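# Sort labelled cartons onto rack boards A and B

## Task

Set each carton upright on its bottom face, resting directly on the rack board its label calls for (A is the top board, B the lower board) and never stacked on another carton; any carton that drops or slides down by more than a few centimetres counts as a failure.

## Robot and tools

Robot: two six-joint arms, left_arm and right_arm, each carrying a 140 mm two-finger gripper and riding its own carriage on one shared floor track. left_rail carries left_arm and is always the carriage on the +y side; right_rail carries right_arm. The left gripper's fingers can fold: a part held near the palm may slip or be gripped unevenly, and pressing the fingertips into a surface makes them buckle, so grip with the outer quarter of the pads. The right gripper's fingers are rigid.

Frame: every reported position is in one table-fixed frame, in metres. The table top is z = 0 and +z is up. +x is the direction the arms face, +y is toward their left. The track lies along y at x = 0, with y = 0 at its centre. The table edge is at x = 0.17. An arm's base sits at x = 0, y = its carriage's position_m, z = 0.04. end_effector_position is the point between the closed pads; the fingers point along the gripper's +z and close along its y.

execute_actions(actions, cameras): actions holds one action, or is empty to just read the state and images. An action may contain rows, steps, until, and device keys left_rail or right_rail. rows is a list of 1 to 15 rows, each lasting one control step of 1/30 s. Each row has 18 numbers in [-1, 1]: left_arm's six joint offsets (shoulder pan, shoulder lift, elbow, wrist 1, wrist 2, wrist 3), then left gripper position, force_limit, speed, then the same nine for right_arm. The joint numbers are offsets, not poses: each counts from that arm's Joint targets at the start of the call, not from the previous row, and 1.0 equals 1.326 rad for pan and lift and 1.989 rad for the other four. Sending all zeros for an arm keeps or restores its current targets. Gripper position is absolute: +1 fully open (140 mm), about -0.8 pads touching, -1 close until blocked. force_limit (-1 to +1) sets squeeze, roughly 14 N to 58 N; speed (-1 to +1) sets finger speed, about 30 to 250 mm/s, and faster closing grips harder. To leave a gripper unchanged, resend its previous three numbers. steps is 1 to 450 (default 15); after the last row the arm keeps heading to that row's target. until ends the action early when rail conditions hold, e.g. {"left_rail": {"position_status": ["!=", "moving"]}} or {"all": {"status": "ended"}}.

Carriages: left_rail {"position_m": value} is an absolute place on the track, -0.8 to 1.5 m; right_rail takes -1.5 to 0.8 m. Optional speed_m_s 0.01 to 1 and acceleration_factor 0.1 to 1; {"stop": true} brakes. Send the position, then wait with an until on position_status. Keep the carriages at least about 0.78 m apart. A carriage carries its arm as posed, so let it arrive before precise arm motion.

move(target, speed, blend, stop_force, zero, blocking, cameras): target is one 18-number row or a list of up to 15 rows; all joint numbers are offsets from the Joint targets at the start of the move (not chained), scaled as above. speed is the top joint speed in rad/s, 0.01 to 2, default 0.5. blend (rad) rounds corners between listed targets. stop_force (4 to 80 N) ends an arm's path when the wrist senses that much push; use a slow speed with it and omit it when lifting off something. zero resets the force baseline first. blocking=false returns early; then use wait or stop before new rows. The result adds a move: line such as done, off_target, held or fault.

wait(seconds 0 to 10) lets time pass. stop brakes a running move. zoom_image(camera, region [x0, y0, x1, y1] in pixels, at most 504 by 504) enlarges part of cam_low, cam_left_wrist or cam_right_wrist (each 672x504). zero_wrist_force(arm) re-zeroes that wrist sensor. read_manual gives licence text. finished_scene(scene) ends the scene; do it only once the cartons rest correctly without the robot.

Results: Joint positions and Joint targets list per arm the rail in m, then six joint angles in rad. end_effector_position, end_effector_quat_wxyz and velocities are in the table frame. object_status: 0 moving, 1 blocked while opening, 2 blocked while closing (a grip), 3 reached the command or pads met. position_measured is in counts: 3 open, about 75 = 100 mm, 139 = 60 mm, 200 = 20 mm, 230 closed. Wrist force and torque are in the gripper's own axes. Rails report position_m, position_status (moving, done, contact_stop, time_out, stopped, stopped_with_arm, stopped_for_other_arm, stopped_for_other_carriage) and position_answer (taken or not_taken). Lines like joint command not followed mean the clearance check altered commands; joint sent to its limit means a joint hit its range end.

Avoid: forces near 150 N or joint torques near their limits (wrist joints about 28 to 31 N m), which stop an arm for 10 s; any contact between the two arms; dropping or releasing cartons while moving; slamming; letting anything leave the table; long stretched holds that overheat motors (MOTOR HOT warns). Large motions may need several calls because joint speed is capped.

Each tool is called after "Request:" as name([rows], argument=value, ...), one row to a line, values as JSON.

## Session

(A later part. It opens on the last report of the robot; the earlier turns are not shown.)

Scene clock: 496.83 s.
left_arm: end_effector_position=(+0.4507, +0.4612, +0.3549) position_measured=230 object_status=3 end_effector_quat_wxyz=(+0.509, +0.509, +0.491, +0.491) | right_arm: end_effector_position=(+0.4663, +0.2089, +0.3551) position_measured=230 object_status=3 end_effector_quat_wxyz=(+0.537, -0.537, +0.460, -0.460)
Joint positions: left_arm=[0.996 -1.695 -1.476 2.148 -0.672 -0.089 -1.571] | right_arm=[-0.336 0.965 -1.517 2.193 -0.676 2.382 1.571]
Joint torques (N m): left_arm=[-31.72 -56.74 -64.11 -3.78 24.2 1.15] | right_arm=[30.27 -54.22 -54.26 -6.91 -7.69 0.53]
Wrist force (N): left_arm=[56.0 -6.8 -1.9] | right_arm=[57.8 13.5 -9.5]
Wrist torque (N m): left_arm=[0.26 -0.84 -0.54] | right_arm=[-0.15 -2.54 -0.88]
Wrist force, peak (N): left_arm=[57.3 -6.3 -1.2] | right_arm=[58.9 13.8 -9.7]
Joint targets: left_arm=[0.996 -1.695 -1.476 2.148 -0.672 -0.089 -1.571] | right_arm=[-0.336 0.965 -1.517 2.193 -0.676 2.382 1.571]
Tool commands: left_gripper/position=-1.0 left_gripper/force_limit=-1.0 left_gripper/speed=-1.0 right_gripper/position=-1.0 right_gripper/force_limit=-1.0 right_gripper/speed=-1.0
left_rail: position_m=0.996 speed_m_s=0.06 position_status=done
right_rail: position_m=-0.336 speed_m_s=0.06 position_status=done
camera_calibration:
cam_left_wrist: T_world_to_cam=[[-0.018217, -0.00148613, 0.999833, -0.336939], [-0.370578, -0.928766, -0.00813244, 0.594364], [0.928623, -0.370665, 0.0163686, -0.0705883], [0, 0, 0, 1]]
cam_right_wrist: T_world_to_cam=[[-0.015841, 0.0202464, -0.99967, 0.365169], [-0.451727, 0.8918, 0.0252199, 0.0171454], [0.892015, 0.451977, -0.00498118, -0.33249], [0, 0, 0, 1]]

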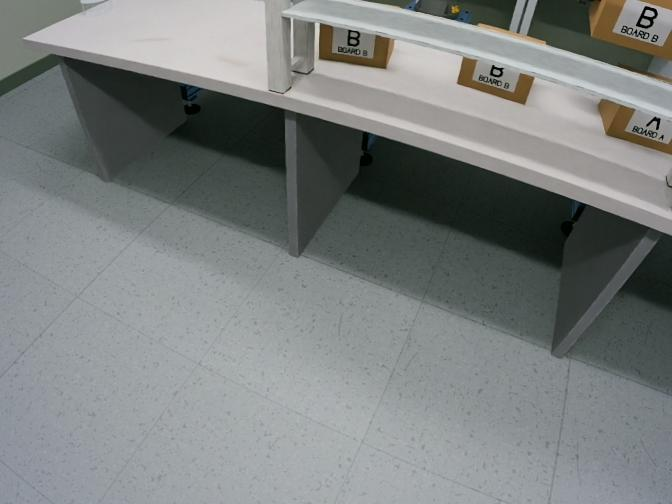

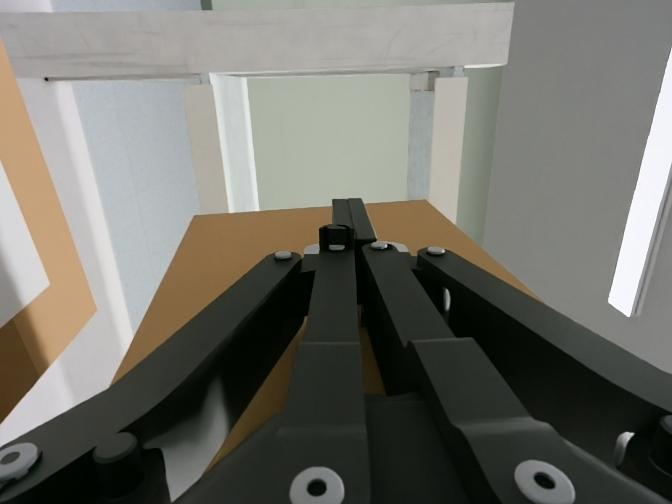

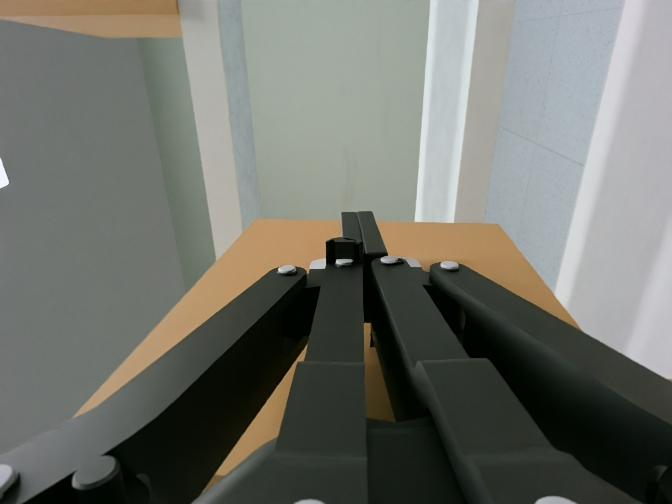

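Request:
move([
  [0.0719,0.0143,-0.0112,0.0016,0.048,0,-1,-1,-1,-0.0606,0.0181,-0.0132,0.0012,-0.0404,0,-1,-1,-1],
  [0.1419,0.0336,-0.0262,0.0038,0.0946,0,-1,-1,-1,-0.1155,0.0408,-0.0303,0.0031,-0.077,0,-1,-1,-1],
  [0.2092,0.0566,-0.0448,0.0071,0.1395,0,-1,-1,-1,-0.1649,0.0673,-0.0509,0.006,-0.1099,0,-1,-1,-1],
], speed=0.08, blend=0.01)

Scene clock: 511.63 s.
left_arm: end_effector_position=(+0.5973, +0.4613, +0.3551) position_measured=230 object_status=3 end_effector_quat_wxyz=(+0.509, +0.509, +0.491, +0.491) | right_arm: end_effector_position=(+0.6130, +0.2088, +0.3552) position_measured=230 object_status=3 end_effector_quat_wxyz=(+0.537, -0.537, +0.460, -0.460)
Joint positions: left_arm=[0.996 -1.418 -1.401 2.059 -0.658 0.188 -1.571] | right_arm=[-0.336 0.746 -1.428 2.092 -0.665 2.163 1.571]
Joint torques (N m): left_arm=[-14.29 -31.52 -78.92 -2.34 24.46 1.22] | right_arm=[11.24 -45.76 -64.81 -4.5 -23.32 0.64]
Wrist force (N): left_arm=[50.3 -7.6 -0.5] | right_arm=[52.1 12.9 -9.4]
Wrist torque (N m): left_arm=[0.27 -0.48 -0.49] | right_arm=[-0.19 -2.51 -0.94]
Wrist force, peak (N): left_arm=[63.1 -6.2 -1.4] | right_arm=[65.0 14.1 -10.7]
Joint targets: left_arm=[0.996 -1.417 -1.401 2.059 -0.658 0.188 -1.571] | right_arm=[-0.336 0.746 -1.428 2.092 -0.665 2.163 1.571]
left_rail: position_m=0.996 speed_m_s=0.06 position_status=done
right_rail: position_m=-0.336 speed_m_s=0.06 position_status=done
move: done
camera_calibration:
cam_left_wrist: T_world_to_cam=[[-0.0182186, -0.00154923, 0.999833, -0.334477], [-0.370705, -0.928714, -0.00819388, 0.648929], [0.928572, -0.370793, 0.0163455, -0.206561], [0, 0, 0, 1]]
cam_right_wrist: T_world_to_cam=[[-0.0157114, 0.0202401, -0.999672, 0.367473], [-0.451709, 0.891811, 0.0251556, 0.0835168], [0.892027, 0.451956, -0.00486902, -0.463384], [0, 0, 0, 1]]

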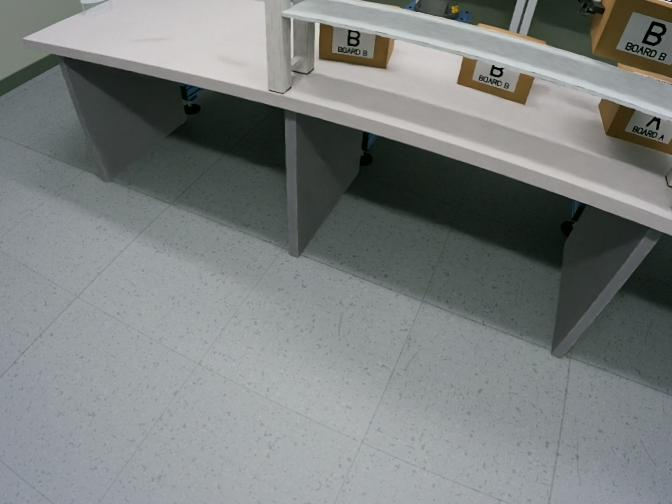

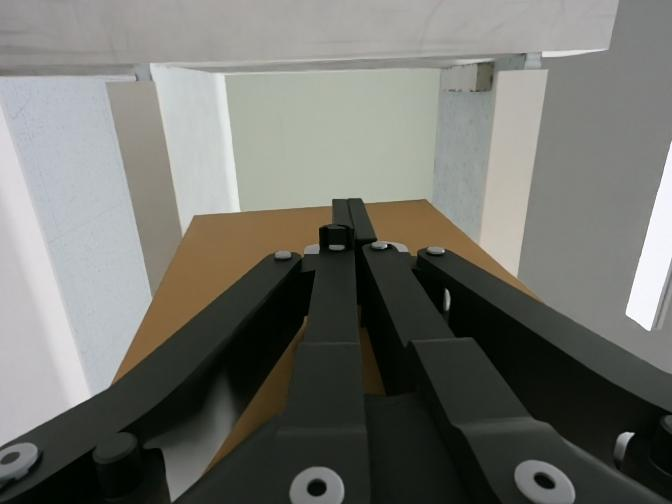

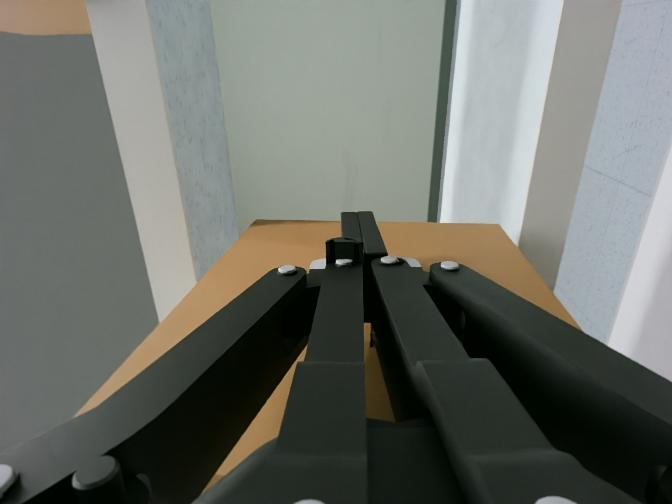

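Request:
move([
  [0.0637,0.0267,-0.0221,0.0043,0.0425,0,-1,-1,-1,-0.0439,0.0294,-0.0241,0.0045,-0.0293,0,-1,-1,-1],
  [0.1235,0.0559,-0.0475,0.0101,0.0823,0,-1,-1,-1,-0.0831,0.0617,-0.0513,0.0102,-0.0554,0,-1,-1,-1],
  [0.1791,0.0864,-0.0747,0.0171,0.1194,0,-1,-1,-1,-0.1178,0.0959,-0.0815,0.0176,-0.0786,0,-1,-1,-1],
  [0.2305,0.1215,-0.1076,0.0265,0.1537,0,-1,-1,-1,-0.1488,0.1318,-0.1146,0.0268,-0.0992,0,-1,-1,-1],
], speed=0.08, blend=0.01, cameras=["cam_left_wrist","cam_low"])

Request:
move(target=[0,0.0305,0.0132,-0.0335,0,0,-1,-1,-1,0,0.0305,0.0132,-0.0335,0,0,-1,-1,-1], speed=0.02, stop_force=8)

Scene clock: 529.00 s.
Wrist force, peak (N): left_arm=[59.0 -7.2 -0.5] | right_arm=[60.7 14.0 -10.8]
left_rail: position_m=0.996 speed_m_s=0.06 position_status=done
right_rail: position_m=-0.336 speed_m_s=0.06 position_status=done
move: done
camera_calibration:
cam_left_wrist: T_world_to_cam=[[-0.0182962, -0.00137456, 0.999832, -0.330905], [-0.370752, -0.928697, -0.00806128, 0.721296], [0.928552, -0.370837, 0.016482, -0.388212], [0, 0, 0, 1]]
Images, in order: cam_low, cam_left_wrist.

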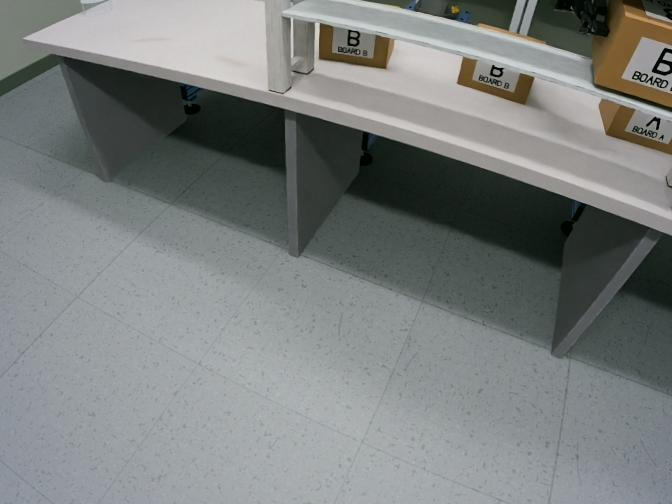

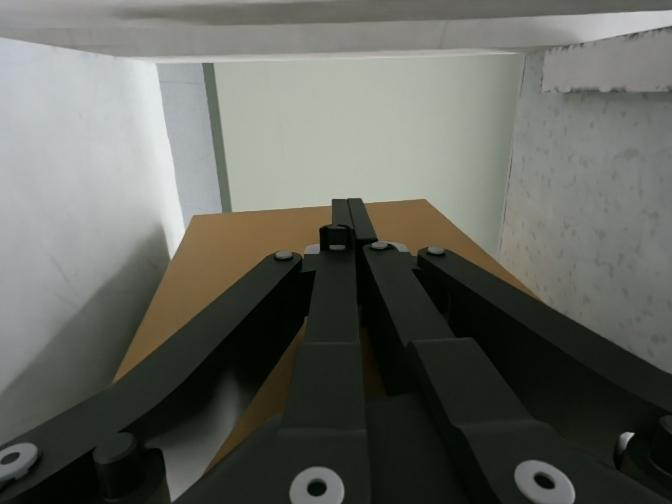

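Scene clock: 531.73 s.
left_arm: end_effector_position=(+0.7932, +0.4608, +0.3388) position_measured=230 object_status=3 end_effector_quat_wxyz=(+0.509, +0.509, +0.491, +0.491) | right_arm: end_effector_position=(+0.8090, +0.2090, +0.3381) position_measured=230 object_status=3 end_effector_quat_wxyz=(+0.537, -0.537, +0.460, -0.460)
Joint positions: left_arm=[0.996 -1.112 -1.223 1.856 -0.633 0.494 -1.571] | right_arm=[-0.336 0.549 -1.235 1.876 -0.641 1.966 1.571]
Joint torques (N m): left_arm=[-33.7 -91.99 -77.89 -2.99 24.04 0.98] | right_arm=[28.34 -87.27 -59.1 -3.31 -22.14 0.83]
Wrist force (N): left_arm=[55.1 -7.2 0.9] | right_arm=[58.5 7.3 -10.6]
Wrist torque (N m): left_arm=[-0.61 -0.30 -0.41] | right_arm=[-0.31 -2.92 -0.80]
Wrist force, peak (N): left_arm=[57.4 2.3 -2.4] | right_arm=[59.1 4.2 -13.7]
Joint targets: left_arm=[0.996 -1.112 -1.223 1.856 -0.633 0.494 -1.571] | right_arm=[-0.336 0.549 -1.235 1.876 -0.641 1.966 1.571]
left_rail: position_m=0.996 speed_m_s=0.06 position_status=done
right_rail: position_m=-0.336 speed_m_s=0.06 position_status=done
move: contact (left_arm, right_arm); left_arm: the wrist 1 is farthest, 0.038 rad from its target; right_arm: the wrist 1 is farthest, 0.037 rad from its target
camera_calibration:
cam_left_wrist: T_world_to_cam=[[-0.0183465, -0.00127343, 0.999831, -0.314633], [-0.370715, -0.928712, -0.00798535, 0.720841], [0.928565, -0.370799, 0.0165666, -0.388538], [0, 0, 0, 1]]
cam_right_wrist: T_world_to_cam=[[-0.0156641, 0.0201527, -0.999674, 0.353475], [-0.451661, 0.891838, 0.025056, 0.172304], [0.892052, 0.451907, -0.00486763, -0.638402], [0, 0, 0, 1]]

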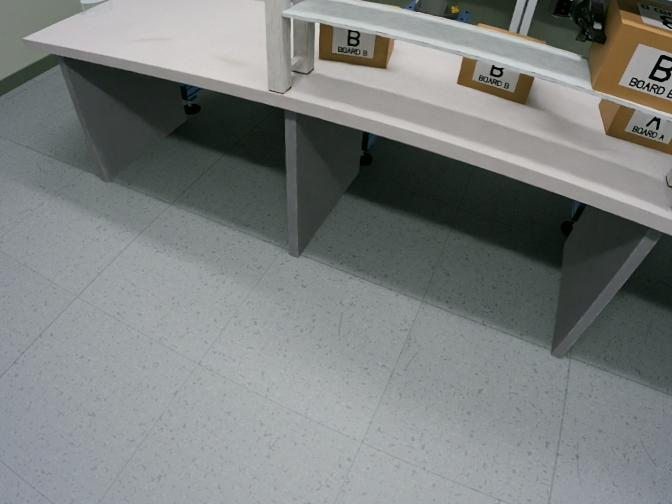

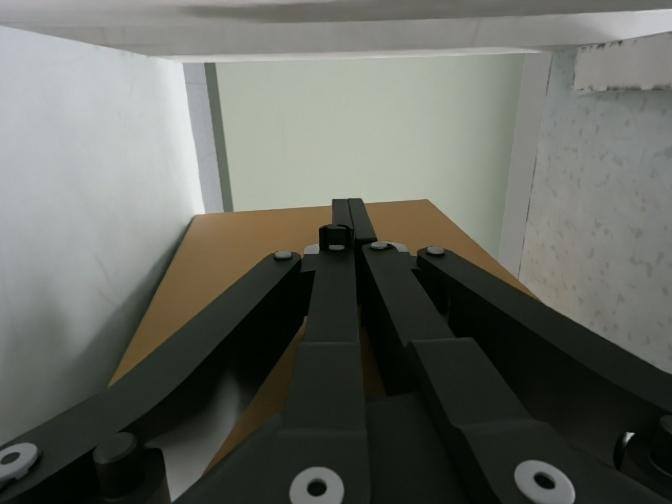

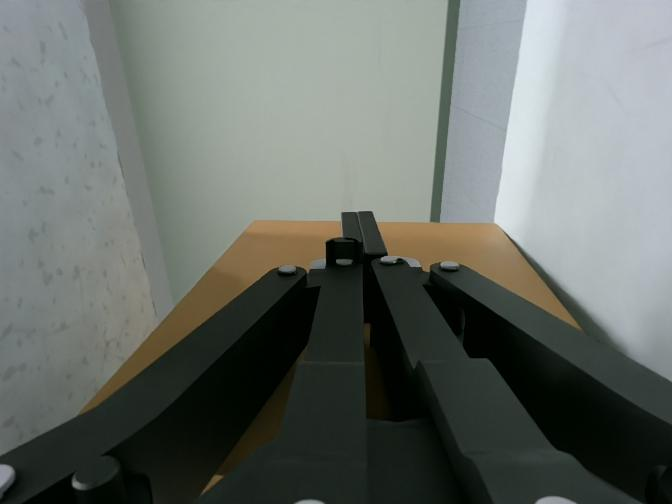

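Request:
move(target=[0,0.0065,0.0028,-0.0071,0,0,-1,-1,-1,0,0.0065,0.0028,-0.0071,0,0,-1,-1,-1], speed=0.015)

Scene clock: 536.40 s.
left_arm: end_effector_position=(+0.7933, +0.4607, +0.3306) position_measured=230 object_status=3 end_effector_quat_wxyz=(+0.509, +0.509, +0.491, +0.491) | right_arm: end_effector_position=(+0.8091, +0.2090, +0.3300) position_measured=230 object_status=3 end_effector_quat_wxyz=(+0.537, -0.537, +0.460, -0.460)
Joint positions: left_arm=[0.996 -1.112 -1.214 1.861 -0.647 0.494 -1.571] | right_arm=[-0.336 0.549 -1.227 1.881 -0.655 1.966 1.571]
Joint torques (N m): left_arm=[-31.62 -48.04 -57.9 -11.84 24.62 1.31] | right_arm=[28.65 -59.17 -41.52 -12.63 -22.13 0.98]
Wrist force (N): left_arm=[56.6 -3.9 -3.8] | right_arm=[58.2 3.3 -10.5]
Wrist torque (N m): left_arm=[-0.59 -0.98 -0.51] | right_arm=[-0.24 -2.67 -0.75]
Wrist force, peak (N): left_arm=[57.3 -3.3 -1.0] | right_arm=[58.5 7.1 -10.3]
Joint targets: left_arm=[0.996 -1.112 -1.214 1.861 -0.647 0.494 -1.571] | right_arm=[-0.336 0.549 -1.227 1.881 -0.655 1.966 1.571]
left_rail: position_m=0.996 speed_m_s=0.06 position_status=done
right_rail: position_m=-0.336 speed_m_s=0.06 position_status=done
move: done
camera_calibration:
cam_left_wrist: T_world_to_cam=[[-0.0183154, -0.00133658, 0.999831, -0.306431], [-0.370716, -0.928712, -0.00803245, 0.720723], [0.928566, -0.370801, 0.0165142, -0.38846], [0, 0, 0, 1]]
cam_right_wrist: T_world_to_cam=[[-0.0157147, 0.020122, -0.999674, 0.345418], [-0.451661, 0.891838, 0.0250515, 0.172501], [0.892051, 0.451907, -0.00492665, -0.638502], [0, 0, 0, 1]]

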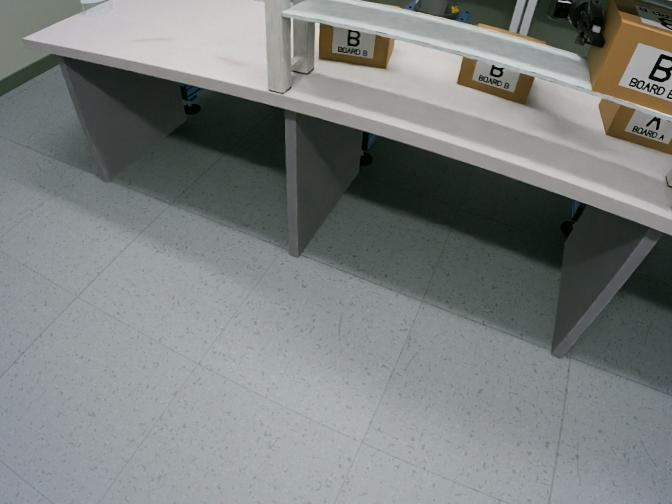

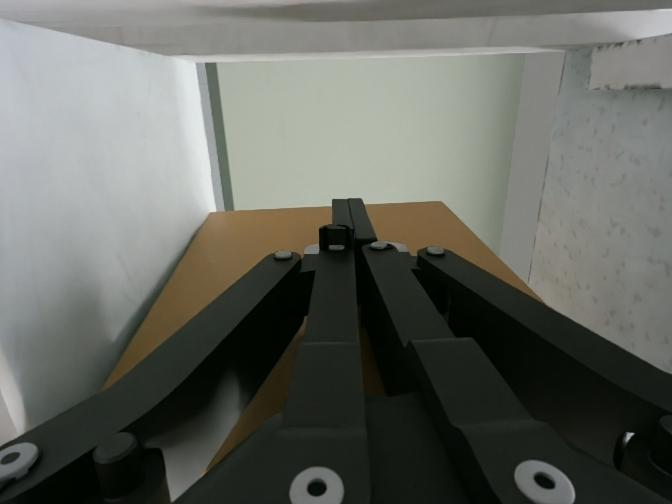

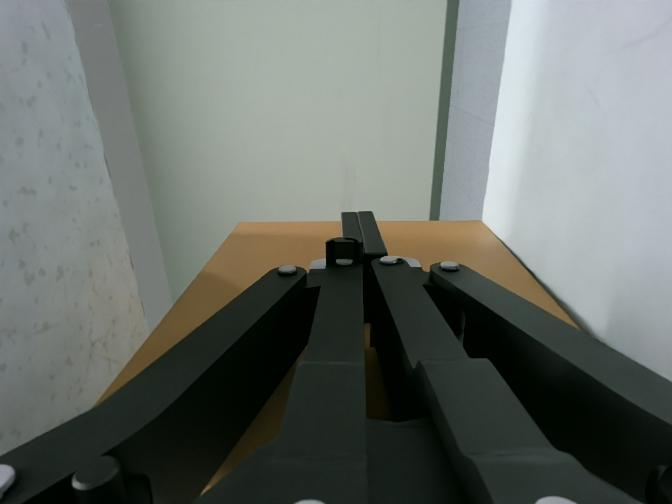

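Request:
move(target=[0,0.0027,0.0012,-0.003,0,0,-1,-1,-1,0,0.0027,0.0012,-0.003,0,0,-1,-1,-1], speed=0.012, cameras=["cam_left_wrist"])

Scene clock: 540.90 s.
left_arm: end_effector_position=(+0.7933, +0.4607, +0.3271) position_measured=230 object_status=3 end_effector_quat_wxyz=(+0.509, +0.509, +0.491, +0.491) | right_arm: end_effector_position=(+0.8091, +0.2090, +0.3266) position_measured=230 object_status=3 end_effector_quat_wxyz=(+0.537, -0.537, +0.460, -0.460)
Joint positions: left_arm=[0.996 -1.112 -1.211 1.864 -0.653 0.494 -1.571] | right_arm=[-0.336 0.549 -1.223 1.883 -0.661 1.966 1.571]
Joint torques (N m): left_arm=[-30.7 -52.5 -56.28 -12.07 24.32 1.32] | right_arm=[28.49 -58.09 -40.28 -12.86 -22.29 0.56]
Wrist force (N): left_arm=[56.0 -3.9 -5.4] | right_arm=[58.0 3.8 -9.3]
Wrist torque (N m): left_arm=[-0.45 -1.21 -0.55] | right_arm=[-0.13 -2.47 -0.74]
Wrist force, peak (N): left_arm=[57.2 -3.6 -3.9] | right_arm=[58.9 3.6 -10.6]
Joint targets: left_arm=[0.996 -1.112 -1.211 1.864 -0.653 0.494 -1.571] | right_arm=[-0.336 0.549 -1.223 1.883 -0.661 1.966 1.571]
left_rail: position_m=0.996 speed_m_s=0.06 position_status=done
right_rail: position_m=-0.336 speed_m_s=0.06 position_status=done
move: done
camera_calibration:
cam_left_wrist: T_world_to_cam=[[-0.0183159, -0.0013354, 0.999831, -0.302922], [-0.370716, -0.928712, -0.00803156, 0.720699], [0.928566, -0.370801, 0.0165152, -0.388397], [0, 0, 0, 1]]
Images, in order: cam_left_wrist.

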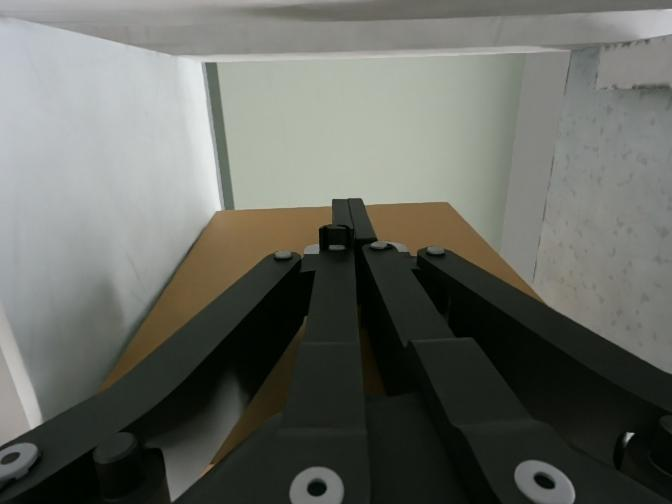

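Request:
move(target=[0,0.0013,0.0006,-0.0014,0,0,-1,-1,-1,0,0.0013,0.0006,-0.0014,0,0,-1,-1,-1], speed=0.012, cameras=[])

Request:
execute_actions([
  {"left_rail":{"position_m":1.016,"speed_m_s":0.03},"right_rail":{"position_m":-0.358,"speed_m_s":0.03},"steps":120,"until":{"all":{"status":"ended"}}},
], cameras=["cam_left_wrist","cam_right_wrist"])

Request:
move([
  [-0.2305,-0.1429,0.0984,-0.003,-0.1537,0,-1,-1,-1,0.1488,-0.1532,0.1054,-0.0033,0.0992,0,-1,-1,-1],
  [-0.4397,-0.1995,0.1432,-0.0101,-0.2932,0,-1,-1,-1,0.3137,-0.2205,0.1563,-0.0093,0.2091,0,-1,-1,-1],
], speed=[0.25,0.35], blend=0.02)

Request:
move(target=[0.0698,-0.1092,-0.0253,0.098,-0.0129,0,-1,-1,-1,-0.1373,-0.0621,-0.0587,0.1006,-0.1504,0,-1,-1,-1], speed=0.4, cameras=[])

Request:
execute_actions([
  {"right_rail":{"position_m":-1.19,"speed_m_s":0.5,"acceleration_factor":0.5},"steps":150,"until":{"right_rail":{"position_status":["!=","moving"]}}},
], cameras=[])

Request:
execute_actions([
  {"left_rail":{"position_m":0.13,"speed_m_s":0.5,"acceleration_factor":0.5},"steps":150,"until":{"left_rail":{"position_status":["!=","moving"]}}},
], cameras=["cam_left_wrist","cam_right_wrist"])

Scene clock: 599.67 s.
Wrist force, peak (N): left_arm=[59.2 9.0 -8.2] | right_arm=[59.4 -5.4 -12.8]
left_rail: position_m=0.996 speed_m_s=0.06 position_status=done
right_rail: position_m=-0.336 speed_m_s=0.06 position_status=done
move: done

Scene clock: 600.90 s.
Wrist force, peak (N): left_arm=[59.3 10.4 -8.1] | right_arm=[59.6 -6.5 -13.2]
Tool commands: left_gripper/position=-1.0 left_gripper/force_limit=-1.0 left_gripper/speed=-1.0 right_gripper/position=-1.0 right_gripper/force_limit=-1.0 right_gripper/speed=-1.0
left_rail: position_m=1.016 speed_m_s=0.03 position_status=done
right_rail: position_m=-0.358 speed_m_s=0.03 position_status=done
camera_calibration:
cam_left_wrist: T_world_to_cam=[[-0.0182367, -0.00149542, 0.999833, -0.300999], [-0.37074, -0.928701, -0.00815123, 0.739276], [0.928558, -0.370826, 0.016382, -0.380883], [0, 0, 0, 1]]
cam_right_wrist: T_world_to_cam=[[-0.0158416, 0.0200442, -0.999674, 0.340653], [-0.451675, 0.891831, 0.0250394, 0.192229], [0.892042, 0.451925, -0.00507456, -0.628494], [0, 0, 0, 1]]
Images, in order: cam_left_wrist, cam_right_wrist.

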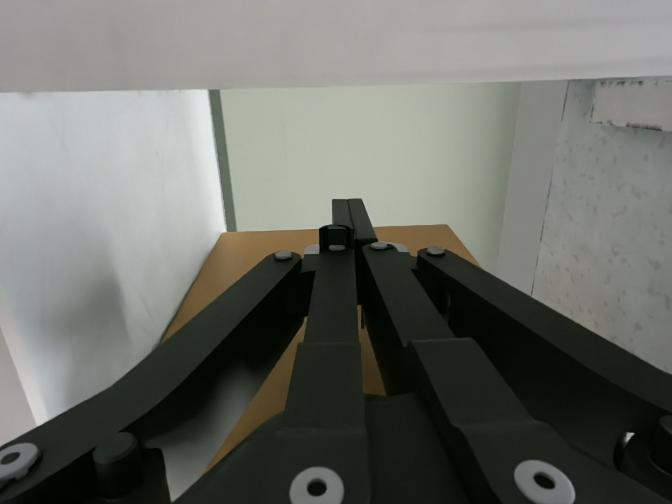

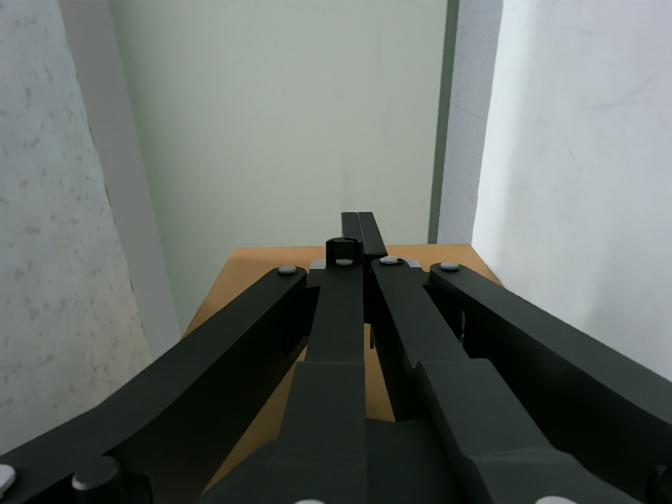

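Scene clock: 603.50 s.
Wrist force, peak (N): left_arm=[1.3 -0.4 2.5] | right_arm=[3.8 -2.2 -5.0]
left_rail: position_m=1.016 speed_m_s=0.03 position_status=done
right_rail: position_m=-0.358 speed_m_s=0.03 position_status=done
move: done

Scene clock: 604.83 s.
Wrist force, peak (N): left_arm=[-0.3 -2.2 -0.6] | right_arm=[4.9 -1.7 -3.6]
left_rail: position_m=1.016 speed_m_s=0.03 position_status=done
right_rail: position_m=-0.358 speed_m_s=0.03 position_status=done
move: done

Scene clock: 608.23 s.
Wrist force, peak (N): left_arm=[0.0 -0.8 0.3] | right_arm=[4.2 -2.4 -2.6]
Tool commands: left_gripper/position=-1.0 left_gripper/force_limit=-1.0 left_gripper/speed=-1.0 right_gripper/position=-1.0 right_gripper/force_limit=-1.0 right_gripper/speed=-1.0
left_rail: position_m=1.016 speed_m_s=0.03 position_status=done
right_rail: position_m=-1.190 speed_m_s=0.50 position_status=done

Scene clock: 611.77 s.
left_arm: end_effector_position=(+0.4984, -0.3244, +0.4484) position_measured=230 object_status=3 end_effector_quat_wxyz=(+0.479, +0.479, +0.520, +0.520) end_effector_velocity=(+0.000, -0.001, +0.001) end_effector_angular_velocity=(-0.003, +0.000, +0.000) | right_arm: end_effector_position=(+0.5534, -0.6294, +0.4479) position_measured=230 object_status=3 end_effector_quat_wxyz=(+0.563, -0.563, +0.428, -0.428)
Joint positions: left_arm=[0.13 -1.602 -1.618 2.099 -0.481 -0.115 -1.571] | right_arm=[-1.19 0.782 -1.596 2.079 -0.482 2.082 1.571]
Joint velocities: left_arm=[-0.001 0 0 -0.001 0 0 -0.001] | right_arm=[within noise]
Joint torques (N m): left_arm=[4.9 -28.95 -45.16 0.22 -1.63 1.15] | right_arm=[-4.19 -31.42 -31.87 -0.59 -1.02 0.29]
Wrist force (N): left_arm=[0.1 -0.3 0.2] | right_arm=[3.3 -2.4 -2.4]
Wrist torque (N m): left_arm=[0.00 0.09 -0.29] | right_arm=[-1.23 -0.92 -0.36]
Wrist force, peak (N): left_arm=[0.9 -0.6 0.3] | right_arm=[3.4 -2.6 -2.7]
Joint targets: left_arm=[0.130 -1.602 -1.618 2.099 -0.481 -0.115 -1.571] | right_arm=[-1.190 0.782 -1.596 2.079 -0.482 2.082 1.571]
Tool commands: left_gripper/position=-1.0 left_gripper/force_limit=-1.0 left_gripper/speed=-1.0 right_gripper/position=-1.0 right_gripper/force_limit=-1.0 right_gripper/speed=-1.0
left_rail: position_m=0.130 speed_m_s=0.50 position_status=done
right_rail: position_m=-1.190 speed_m_s=0.50 position_status=done
camera_calibration:
cam_left_wrist: T_world_to_cam=[[-0.0179117, -0.00356416, 0.999833, -0.431519], [-0.258484, -0.965982, -0.00807415, -0.184771], [0.96585, -0.258585, 0.0163811, -0.38986], [0, 0, 0, 1]]
cam_right_wrist: T_world_to_cam=[[-0.0187964, 0.0173854, -0.999672, 0.476042], [-0.552767, 0.832964, 0.0248796, 0.820803], [0.833124, 0.553054, -0.00604662, 0.0658798], [0, 0, 0, 1]]
Images, in order: cam_left_wrist, cam_right_wrist.

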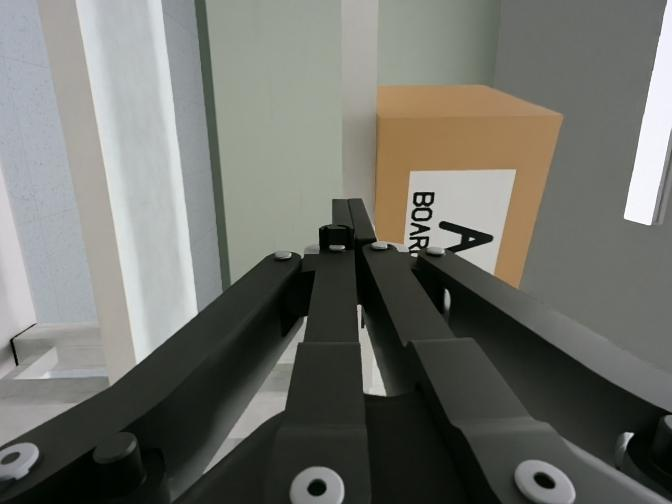

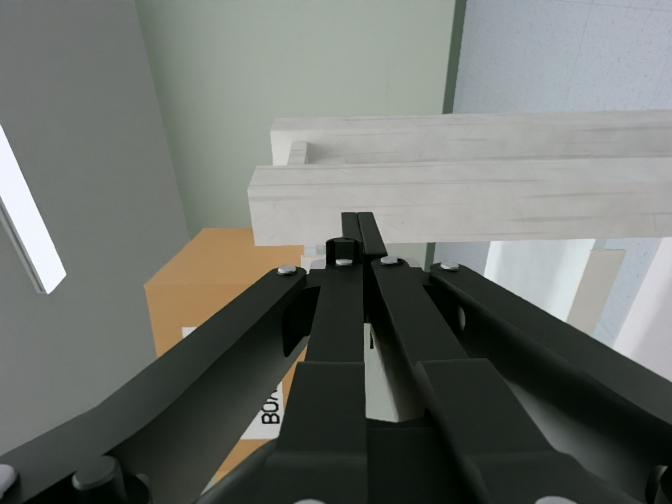

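Request:
move([
  [0,0.2568,0.0990,-0.2701,0,0,-1,-1,-1,0,0.2517,0.0967,-0.2650,0,0,-1,-1,-1],
  [0,0.4213,0.1086,-0.3894,0,0,-1,-1,-1,0,0.4118,0.1061,-0.3811,0,0,-1,-1,-1],
], speed=0.25, blend=0.05, stop_force=20)

Scene clock: 679.40 s.
left_arm: end_effector_position=(+0.4984, -0.3237, +0.0918) position_measured=230 object_status=3 end_effector_quat_wxyz=(+0.479, +0.479, +0.520, +0.520) | right_arm: end_effector_position=(+0.5533, -0.6295, +0.0919) position_measured=230 object_status=3 end_effector_quat_wxyz=(+0.563, -0.563, +0.428, -0.428)
Joint positions: left_arm=[0.13 -1.602 -1.06 2.315 -1.256 -0.115 -1.571] | right_arm=[-1.19 0.782 -1.05 2.29 -1.24 2.082 1.571]
Joint torques (N m): left_arm=[-10.79 -40.57 -4.25 -1.77 -0.43 1.33] | right_arm=[6.57 -51.67 -9.03 -6.57 0.97 0.1]
Wrist force (N): left_arm=[0.0 -0.4 0.5] | right_arm=[3.2 -2.8 -2.3]
Wrist torque (N m): left_arm=[-0.01 0.13 -0.28] | right_arm=[-1.30 -0.90 -0.37]
Wrist force, peak (N): left_arm=[0.3 -1.8 0.3] | right_arm=[3.5 -3.9 -2.9]
Joint targets: left_arm=[0.130 -1.602 -1.060 2.315 -1.256 -0.115 -1.571] | right_arm=[-1.190 0.782 -1.050 2.290 -1.240 2.082 1.571]
left_rail: position_m=0.130 speed_m_s=0.50 position_status=done
right_rail: position_m=-1.190 speed_m_s=0.50 position_status=done
move: done
camera_calibration:
cam_left_wrist: T_world_to_cam=[[-0.0179165, -0.00371543, 0.999833, -0.075091], [-0.25849, -0.965979, -0.00822165, -0.186957], [0.965848, -0.258594, 0.0163466, -0.38386], [0, 0, 0, 1]]
cam_right_wrist: T_world_to_cam=[[-0.0181377, 0.0180402, -0.999673, 0.120277], [-0.552784, 0.832948, 0.025061, 0.829646], [0.833127, 0.553058, -0.00513546, 0.0636721], [0, 0, 0, 1]]

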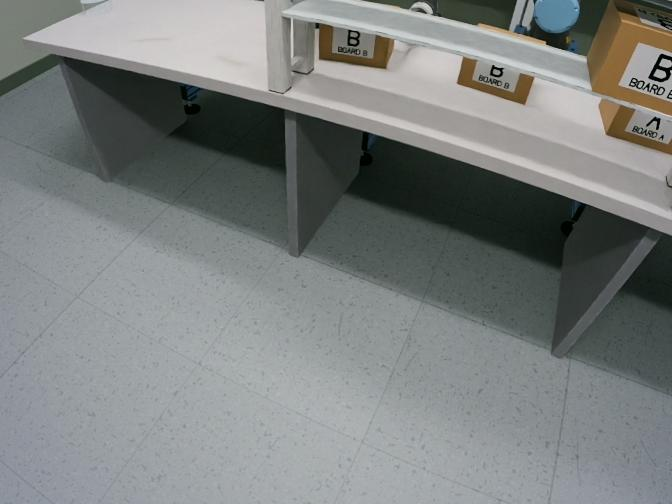

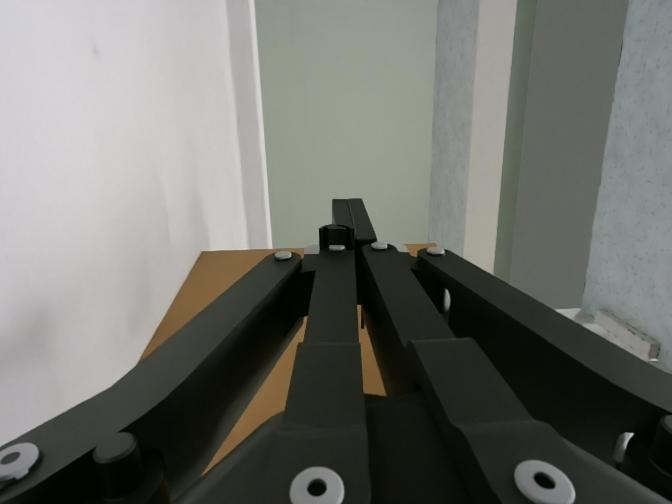

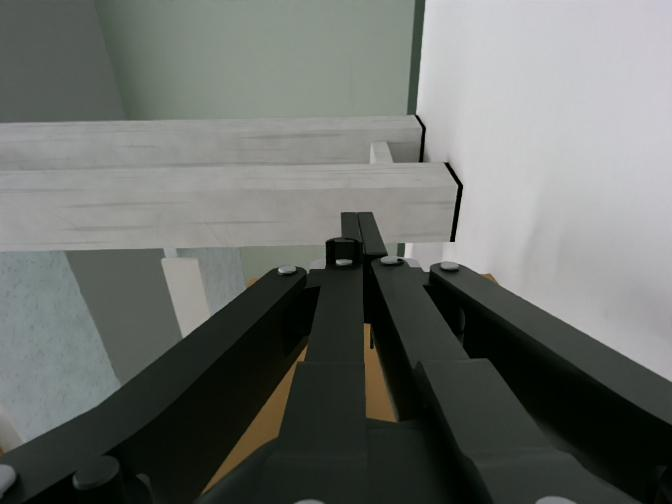

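Request:
execute_actions([
  {"left_rail":{"position_m":0.138,"speed_m_s":0.05,"acceleration_factor":0.15},"right_rail":{"position_m":-1.182,"speed_m_s":0.05,"acceleration_factor":0.15},"steps":60,"until":{"all":{"status":"ended"}}},
], cameras=[])

Request:
move(target=[0.0120,0.0230,-0.0402,0.0248,0.0085,0,-1,-1,-1,0.0495,0.0192,-0.0333,0.0205,0.0329,0,-1,-1,-1], speed=0.025, stop_force=6)

Scene clock: 694.33 s.
Wrist force, peak (N): left_arm=[-0.8 -0.4 0.1] | right_arm=[4.0 -2.5 -2.7]
Tool commands: left_gripper/position=-1.0 left_gripper/force_limit=-1.0 left_gripper/speed=-1.0 right_gripper/position=-1.0 right_gripper/force_limit=-1.0 right_gripper/speed=-1.0
left_rail: position_m=0.138 speed_m_s=0.05 position_status=done
right_rail: position_m=-1.182 speed_m_s=0.05 position_status=done

Scene clock: 698.23 s.
left_arm: end_effector_position=(+0.5042, -0.3495, +0.0918) position_measured=230 object_status=3 end_effector_quat_wxyz=(+0.479, +0.479, +0.520, +0.520) | right_arm: end_effector_position=(+0.5498, -0.6004, +0.0919) position_measured=230 object_status=3 end_effector_quat_wxyz=(+0.563, -0.563, +0.428, -0.428)
Joint positions: left_arm=[0.138 -1.589 -1.034 2.249 -1.214 -0.101 -1.571] | right_arm=[-1.182 0.817 -1.037 2.255 -1.219 2.117 1.571]
Joint torques (N m): left_arm=[-18.04 -84.99 -6.85 -1.31 -1.72 0.97] | right_arm=[-12.38 -78.59 -12.05 -6.43 -1.7 0.27]
Wrist force (N): left_arm=[0.8 -0.7 0.6] | right_arm=[4.6 -2.4 -3.4]
Wrist torque (N m): left_arm=[-0.04 0.10 -0.27] | right_arm=[-1.19 -0.89 -0.36]
Wrist force, peak (N): left_arm=[6.8 0.4 -1.3] | right_arm=[12.4 -3.5 -5.8]
Joint targets: left_arm=[0.138 -1.589 -1.034 2.249 -1.214 -0.101 -1.571] | right_arm=[-1.182 0.817 -1.037 2.255 -1.219 2.117 1.571]
left_rail: position_m=0.138 speed_m_s=0.05 position_status=done
right_rail: position_m=-1.182 speed_m_s=0.05 position_status=done
move: contact (left_arm, right_arm); left_arm: the elbow is farthest, 0.014 rad from its target; right_arm: the shoulder pan is farthest, 0.031 rad from its target
camera_calibration:
cam_left_wrist: T_world_to_cam=[[-0.0179176, -0.00364428, 0.999833, -0.0750206], [-0.259235, -0.96578, -0.00816582, -0.209945], [0.965648, -0.259338, 0.0163597, -0.396242], [0, 0, 0, 1]]
cam_right_wrist: T_world_to_cam=[[-0.0181542, 0.0180342, -0.999673, 0.119667], [-0.552859, 0.832898, 0.0250656, 0.803527], [0.833077, 0.553133, -0.00515023, 0.0506799], [0, 0, 0, 1]]

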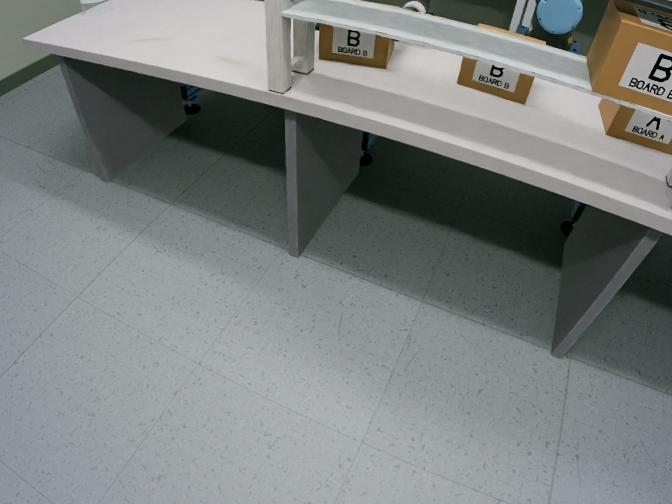

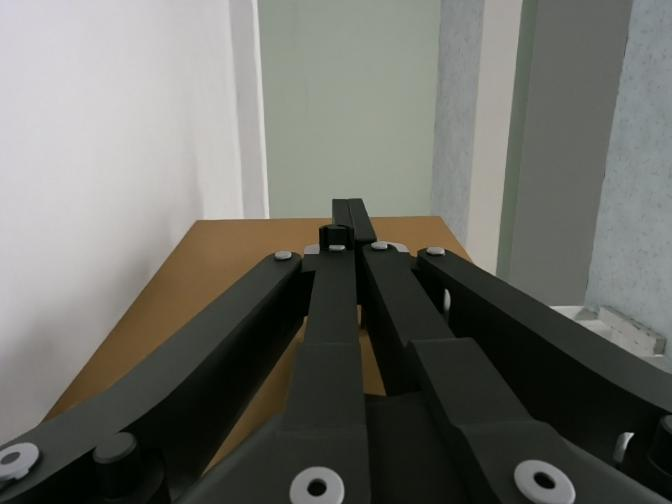

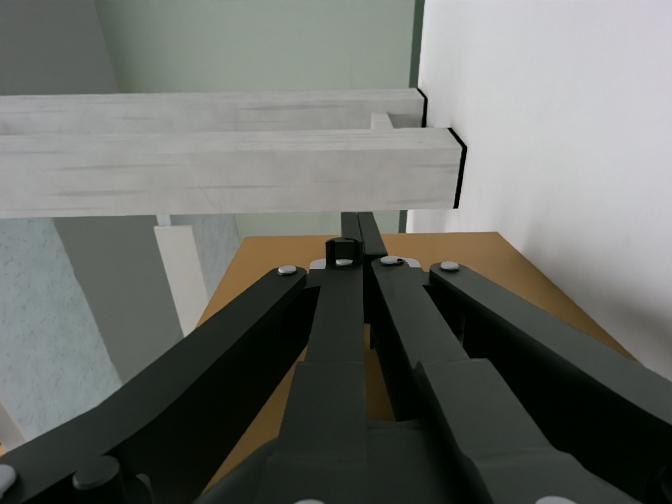

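Request:
move(target=[0.0048,0.0092,-0.0161,0.0099,0.0034,0,-1,-1,-1,0.0248,0.0096,-0.0167,0.0103,0.0165,0,-1,-1,-1], speed=0.02, stop_force=6)

Scene clock: 707.40 s.
left_arm: end_effector_position=(+0.5042, -0.3500, +0.0919) position_measured=230 object_status=3 end_effector_quat_wxyz=(+0.479, +0.479, +0.520, +0.520) | right_arm: end_effector_position=(+0.5497, -0.6000, +0.0920) position_measured=230 object_status=3 end_effector_quat_wxyz=(+0.563, -0.563, +0.428, -0.428)
Joint positions: left_arm=[0.138 -1.589 -1.034 2.248 -1.214 -0.101 -1.571] | right_arm=[-1.182 0.818 -1.037 2.254 -1.218 2.118 1.571]
Joint torques (N m): left_arm=[-17.86 -89.23 -9.95 -1.12 0.74 1.11] | right_arm=[-11.04 -78.52 -11.4 -6.87 -5.32 0.18]
Wrist force (N): left_arm=[4.8 -1.9 0.4] | right_arm=[9.2 -3.5 -4.1]
Wrist torque (N m): left_arm=[0.06 0.34 -0.24] | right_arm=[-1.22 -1.04 -0.39]
Wrist force, peak (N): left_arm=[9.8 -1.7 -0.3] | right_arm=[15.6 -1.8 -6.4]
Joint targets: left_arm=[0.138 -1.589 -1.034 2.248 -1.214 -0.101 -1.571] | right_arm=[-1.182 0.818 -1.037 2.254 -1.218 2.118 1.571]
left_rail: position_m=0.138 speed_m_s=0.05 position_status=done
right_rail: position_m=-1.182 speed_m_s=0.05 position_status=done
move: contact (left_arm, right_arm); left_arm: the elbow is farthest, 0.031 rad from its target; right_arm: the elbow is farthest, 0.033 rad from its target
camera_calibration:
cam_left_wrist: T_world_to_cam=[[-0.0179155, -0.00352966, 0.999833, -0.0750665], [-0.259221, -0.965784, -0.0080543, -0.210417], [0.965652, -0.259322, 0.0163875, -0.396394], [0, 0, 0, 1]]
cam_right_wrist: T_world_to_cam=[[-0.0179293, 0.0182741, -0.999672, 0.119829], [-0.552769, 0.832955, 0.0251405, 0.803106], [0.833142, 0.553038, -0.00483296, 0.0503454], [0, 0, 0, 1]]

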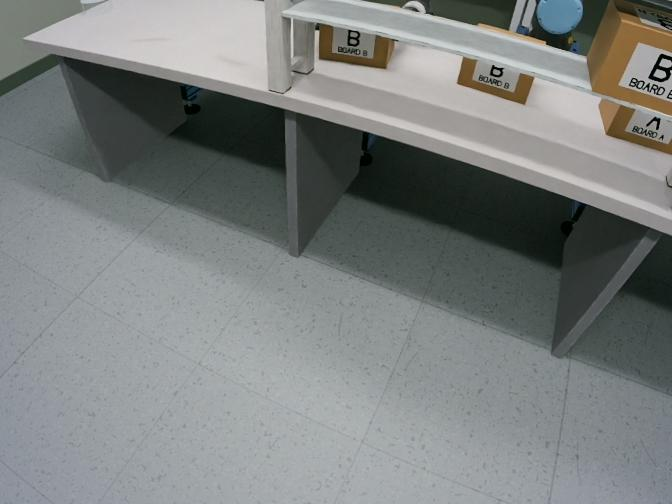

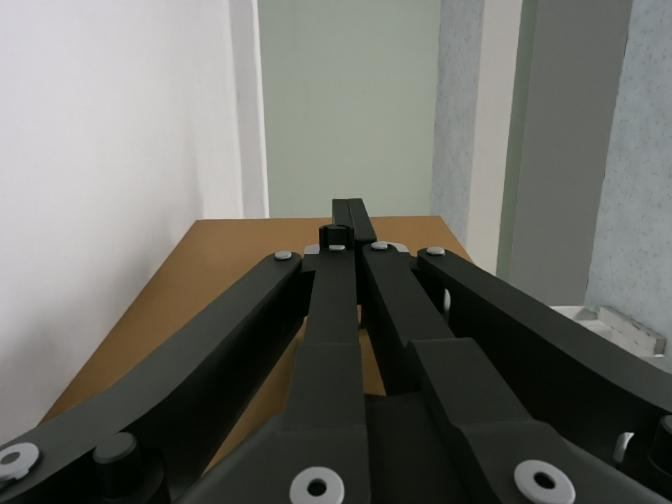

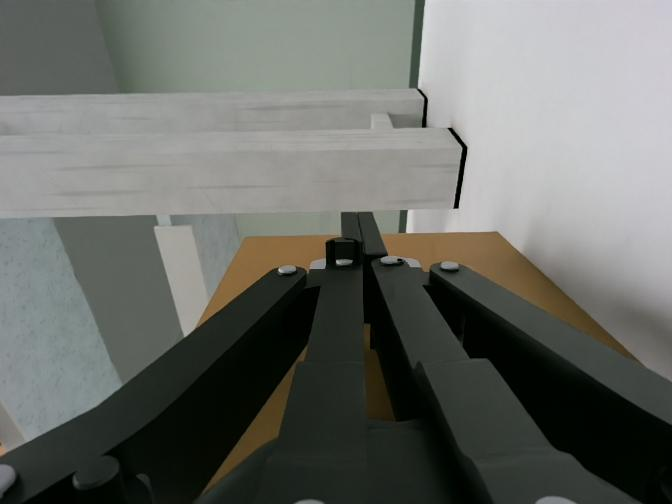

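Request:
move(target=[0.0013,0.0025,-0.0044,0.0027,0.0009,0,-1,-1,-1,0.0054,0.0021,-0.0037,0.0023,0.0036,0,-1,-1,-1], speed=0.02, cameras=[])

Scene clock: 716.07 s.
left_arm: end_effector_position=(+0.5050, -0.3539, +0.0919) position_measured=230 object_status=3 end_effector_quat_wxyz=(+0.479, +0.479, +0.520, +0.520) | right_arm: end_effector_position=(+0.5489, -0.5958, +0.0921) position_measured=230 object_status=3 end_effector_quat_wxyz=(+0.563, -0.563, +0.428, -0.428)
Joint positions: left_arm=[0.138 -1.587 -1.031 2.239 -1.209 -0.099 -1.571] | right_arm=[-1.182 0.824 -1.034 2.247 -1.214 2.125 1.571]
Joint torques (N m): left_arm=[-9.14 -52.84 -66.02 -1.21 25.07 1.03] | right_arm=[42.22 -50.6 -45.24 -1.13 -7.19 -0.01]
Wrist force (N): left_arm=[56.1 0.6 -4.2] | right_arm=[60.5 -12.4 -15.1]
Wrist torque (N m): left_arm=[0.10 -0.56 -0.62] | right_arm=[-1.66 -3.36 -0.56]
Wrist force, peak (N): left_arm=[56.1 0.6 -4.2] | right_arm=[60.5 -12.4 -15.1]
Joint targets: left_arm=[0.138 -1.587 -1.031 2.239 -1.209 -0.099 -1.571] | right_arm=[-1.182 0.825 -1.034 2.247 -1.214 2.125 1.571]
left_rail: position_m=0.138 speed_m_s=0.05 position_status=done
right_rail: position_m=-1.182 speed_m_s=0.05 position_status=done
move: done

Request:
move(target=[0,-0.0263,0.0004,0.0174,0,0,-1,-1,-1,0,-0.0264,0.0001,0.0177,0,0,-1,-1,-1], speed=0.05)

Scene clock: 738.20 s.
left_arm: end_effector_position=(+0.5050, -0.3540, +0.1097) position_measured=230 object_status=3 end_effector_quat_wxyz=(+0.479, +0.479, +0.520, +0.520) | right_arm: end_effector_position=(+0.5488, -0.5957, +0.1098) position_measured=230 object_status=3 end_effector_quat_wxyz=(+0.563, -0.563, +0.428, -0.428)
Joint positions: left_arm=[0.138 -1.587 -1.065 2.24 -1.174 -0.099 -1.571] | right_arm=[-1.182 0.825 -1.069 2.247 -1.179 2.125 1.571]
Joint torques (N m): left_arm=[-40.58 -94.71 -44.92 -1.84 22.98 1.18] | right_arm=[40.78 -91.76 -36.15 -4.91 -15.06 0.08]
Wrist force (N): left_arm=[53.7 -5.4 -0.1] | right_arm=[57.1 8.8 -10.2]
Wrist torque (N m): left_arm=[0.12 -0.62 -0.51] | right_arm=[-0.75 -3.06 -0.90]
Wrist force, peak (N): left_arm=[64.3 0.4 -4.3] | right_arm=[64.7 -13.0 -15.8]
Joint targets: left_arm=[0.138 -1.587 -1.066 2.240 -1.174 -0.099 -1.571] | right_arm=[-1.182 0.825 -1.069 2.247 -1.179 2.125 1.571]
left_rail: position_m=0.138 speed_m_s=0.05 position_status=done
right_rail: position_m=-1.182 speed_m_s=0.05 position_status=done
move: done
camera_calibration:
cam_left_wrist: T_world_to_cam=[[-0.0179232, -0.00397162, 0.999831, -0.0930722], [-0.259279, -0.965765, -0.0084842, -0.213807], [0.965636, -0.259388, 0.0162798, -0.398509], [0, 0, 0, 1]]
cam_right_wrist: T_world_to_cam=[[-0.0181955, 0.0179916, -0.999673, 0.137472], [-0.552745, 0.832974, 0.0250522, 0.798523], [0.833152, 0.55302, -0.0052116, 0.0488591], [0, 0, 0, 1]]

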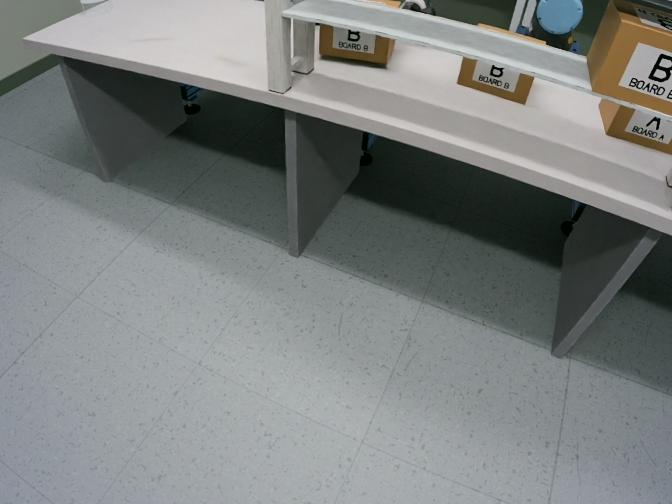

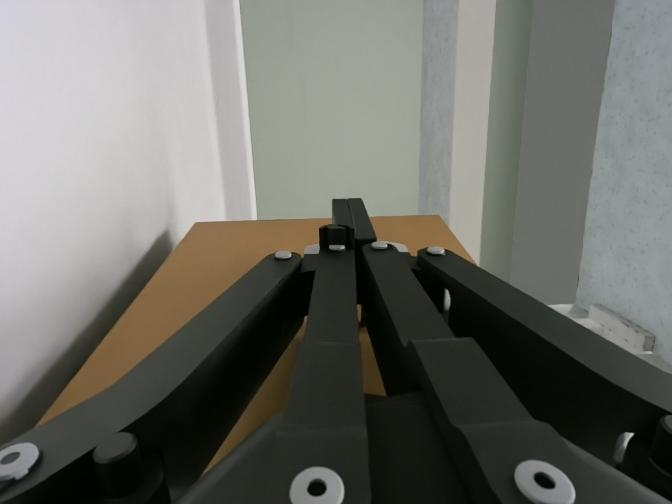

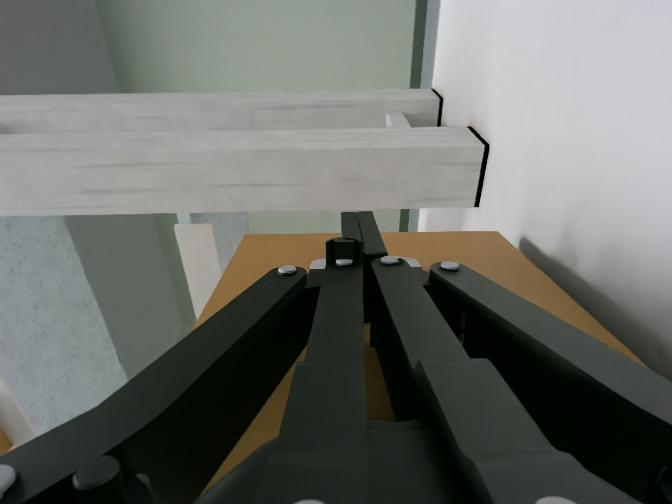

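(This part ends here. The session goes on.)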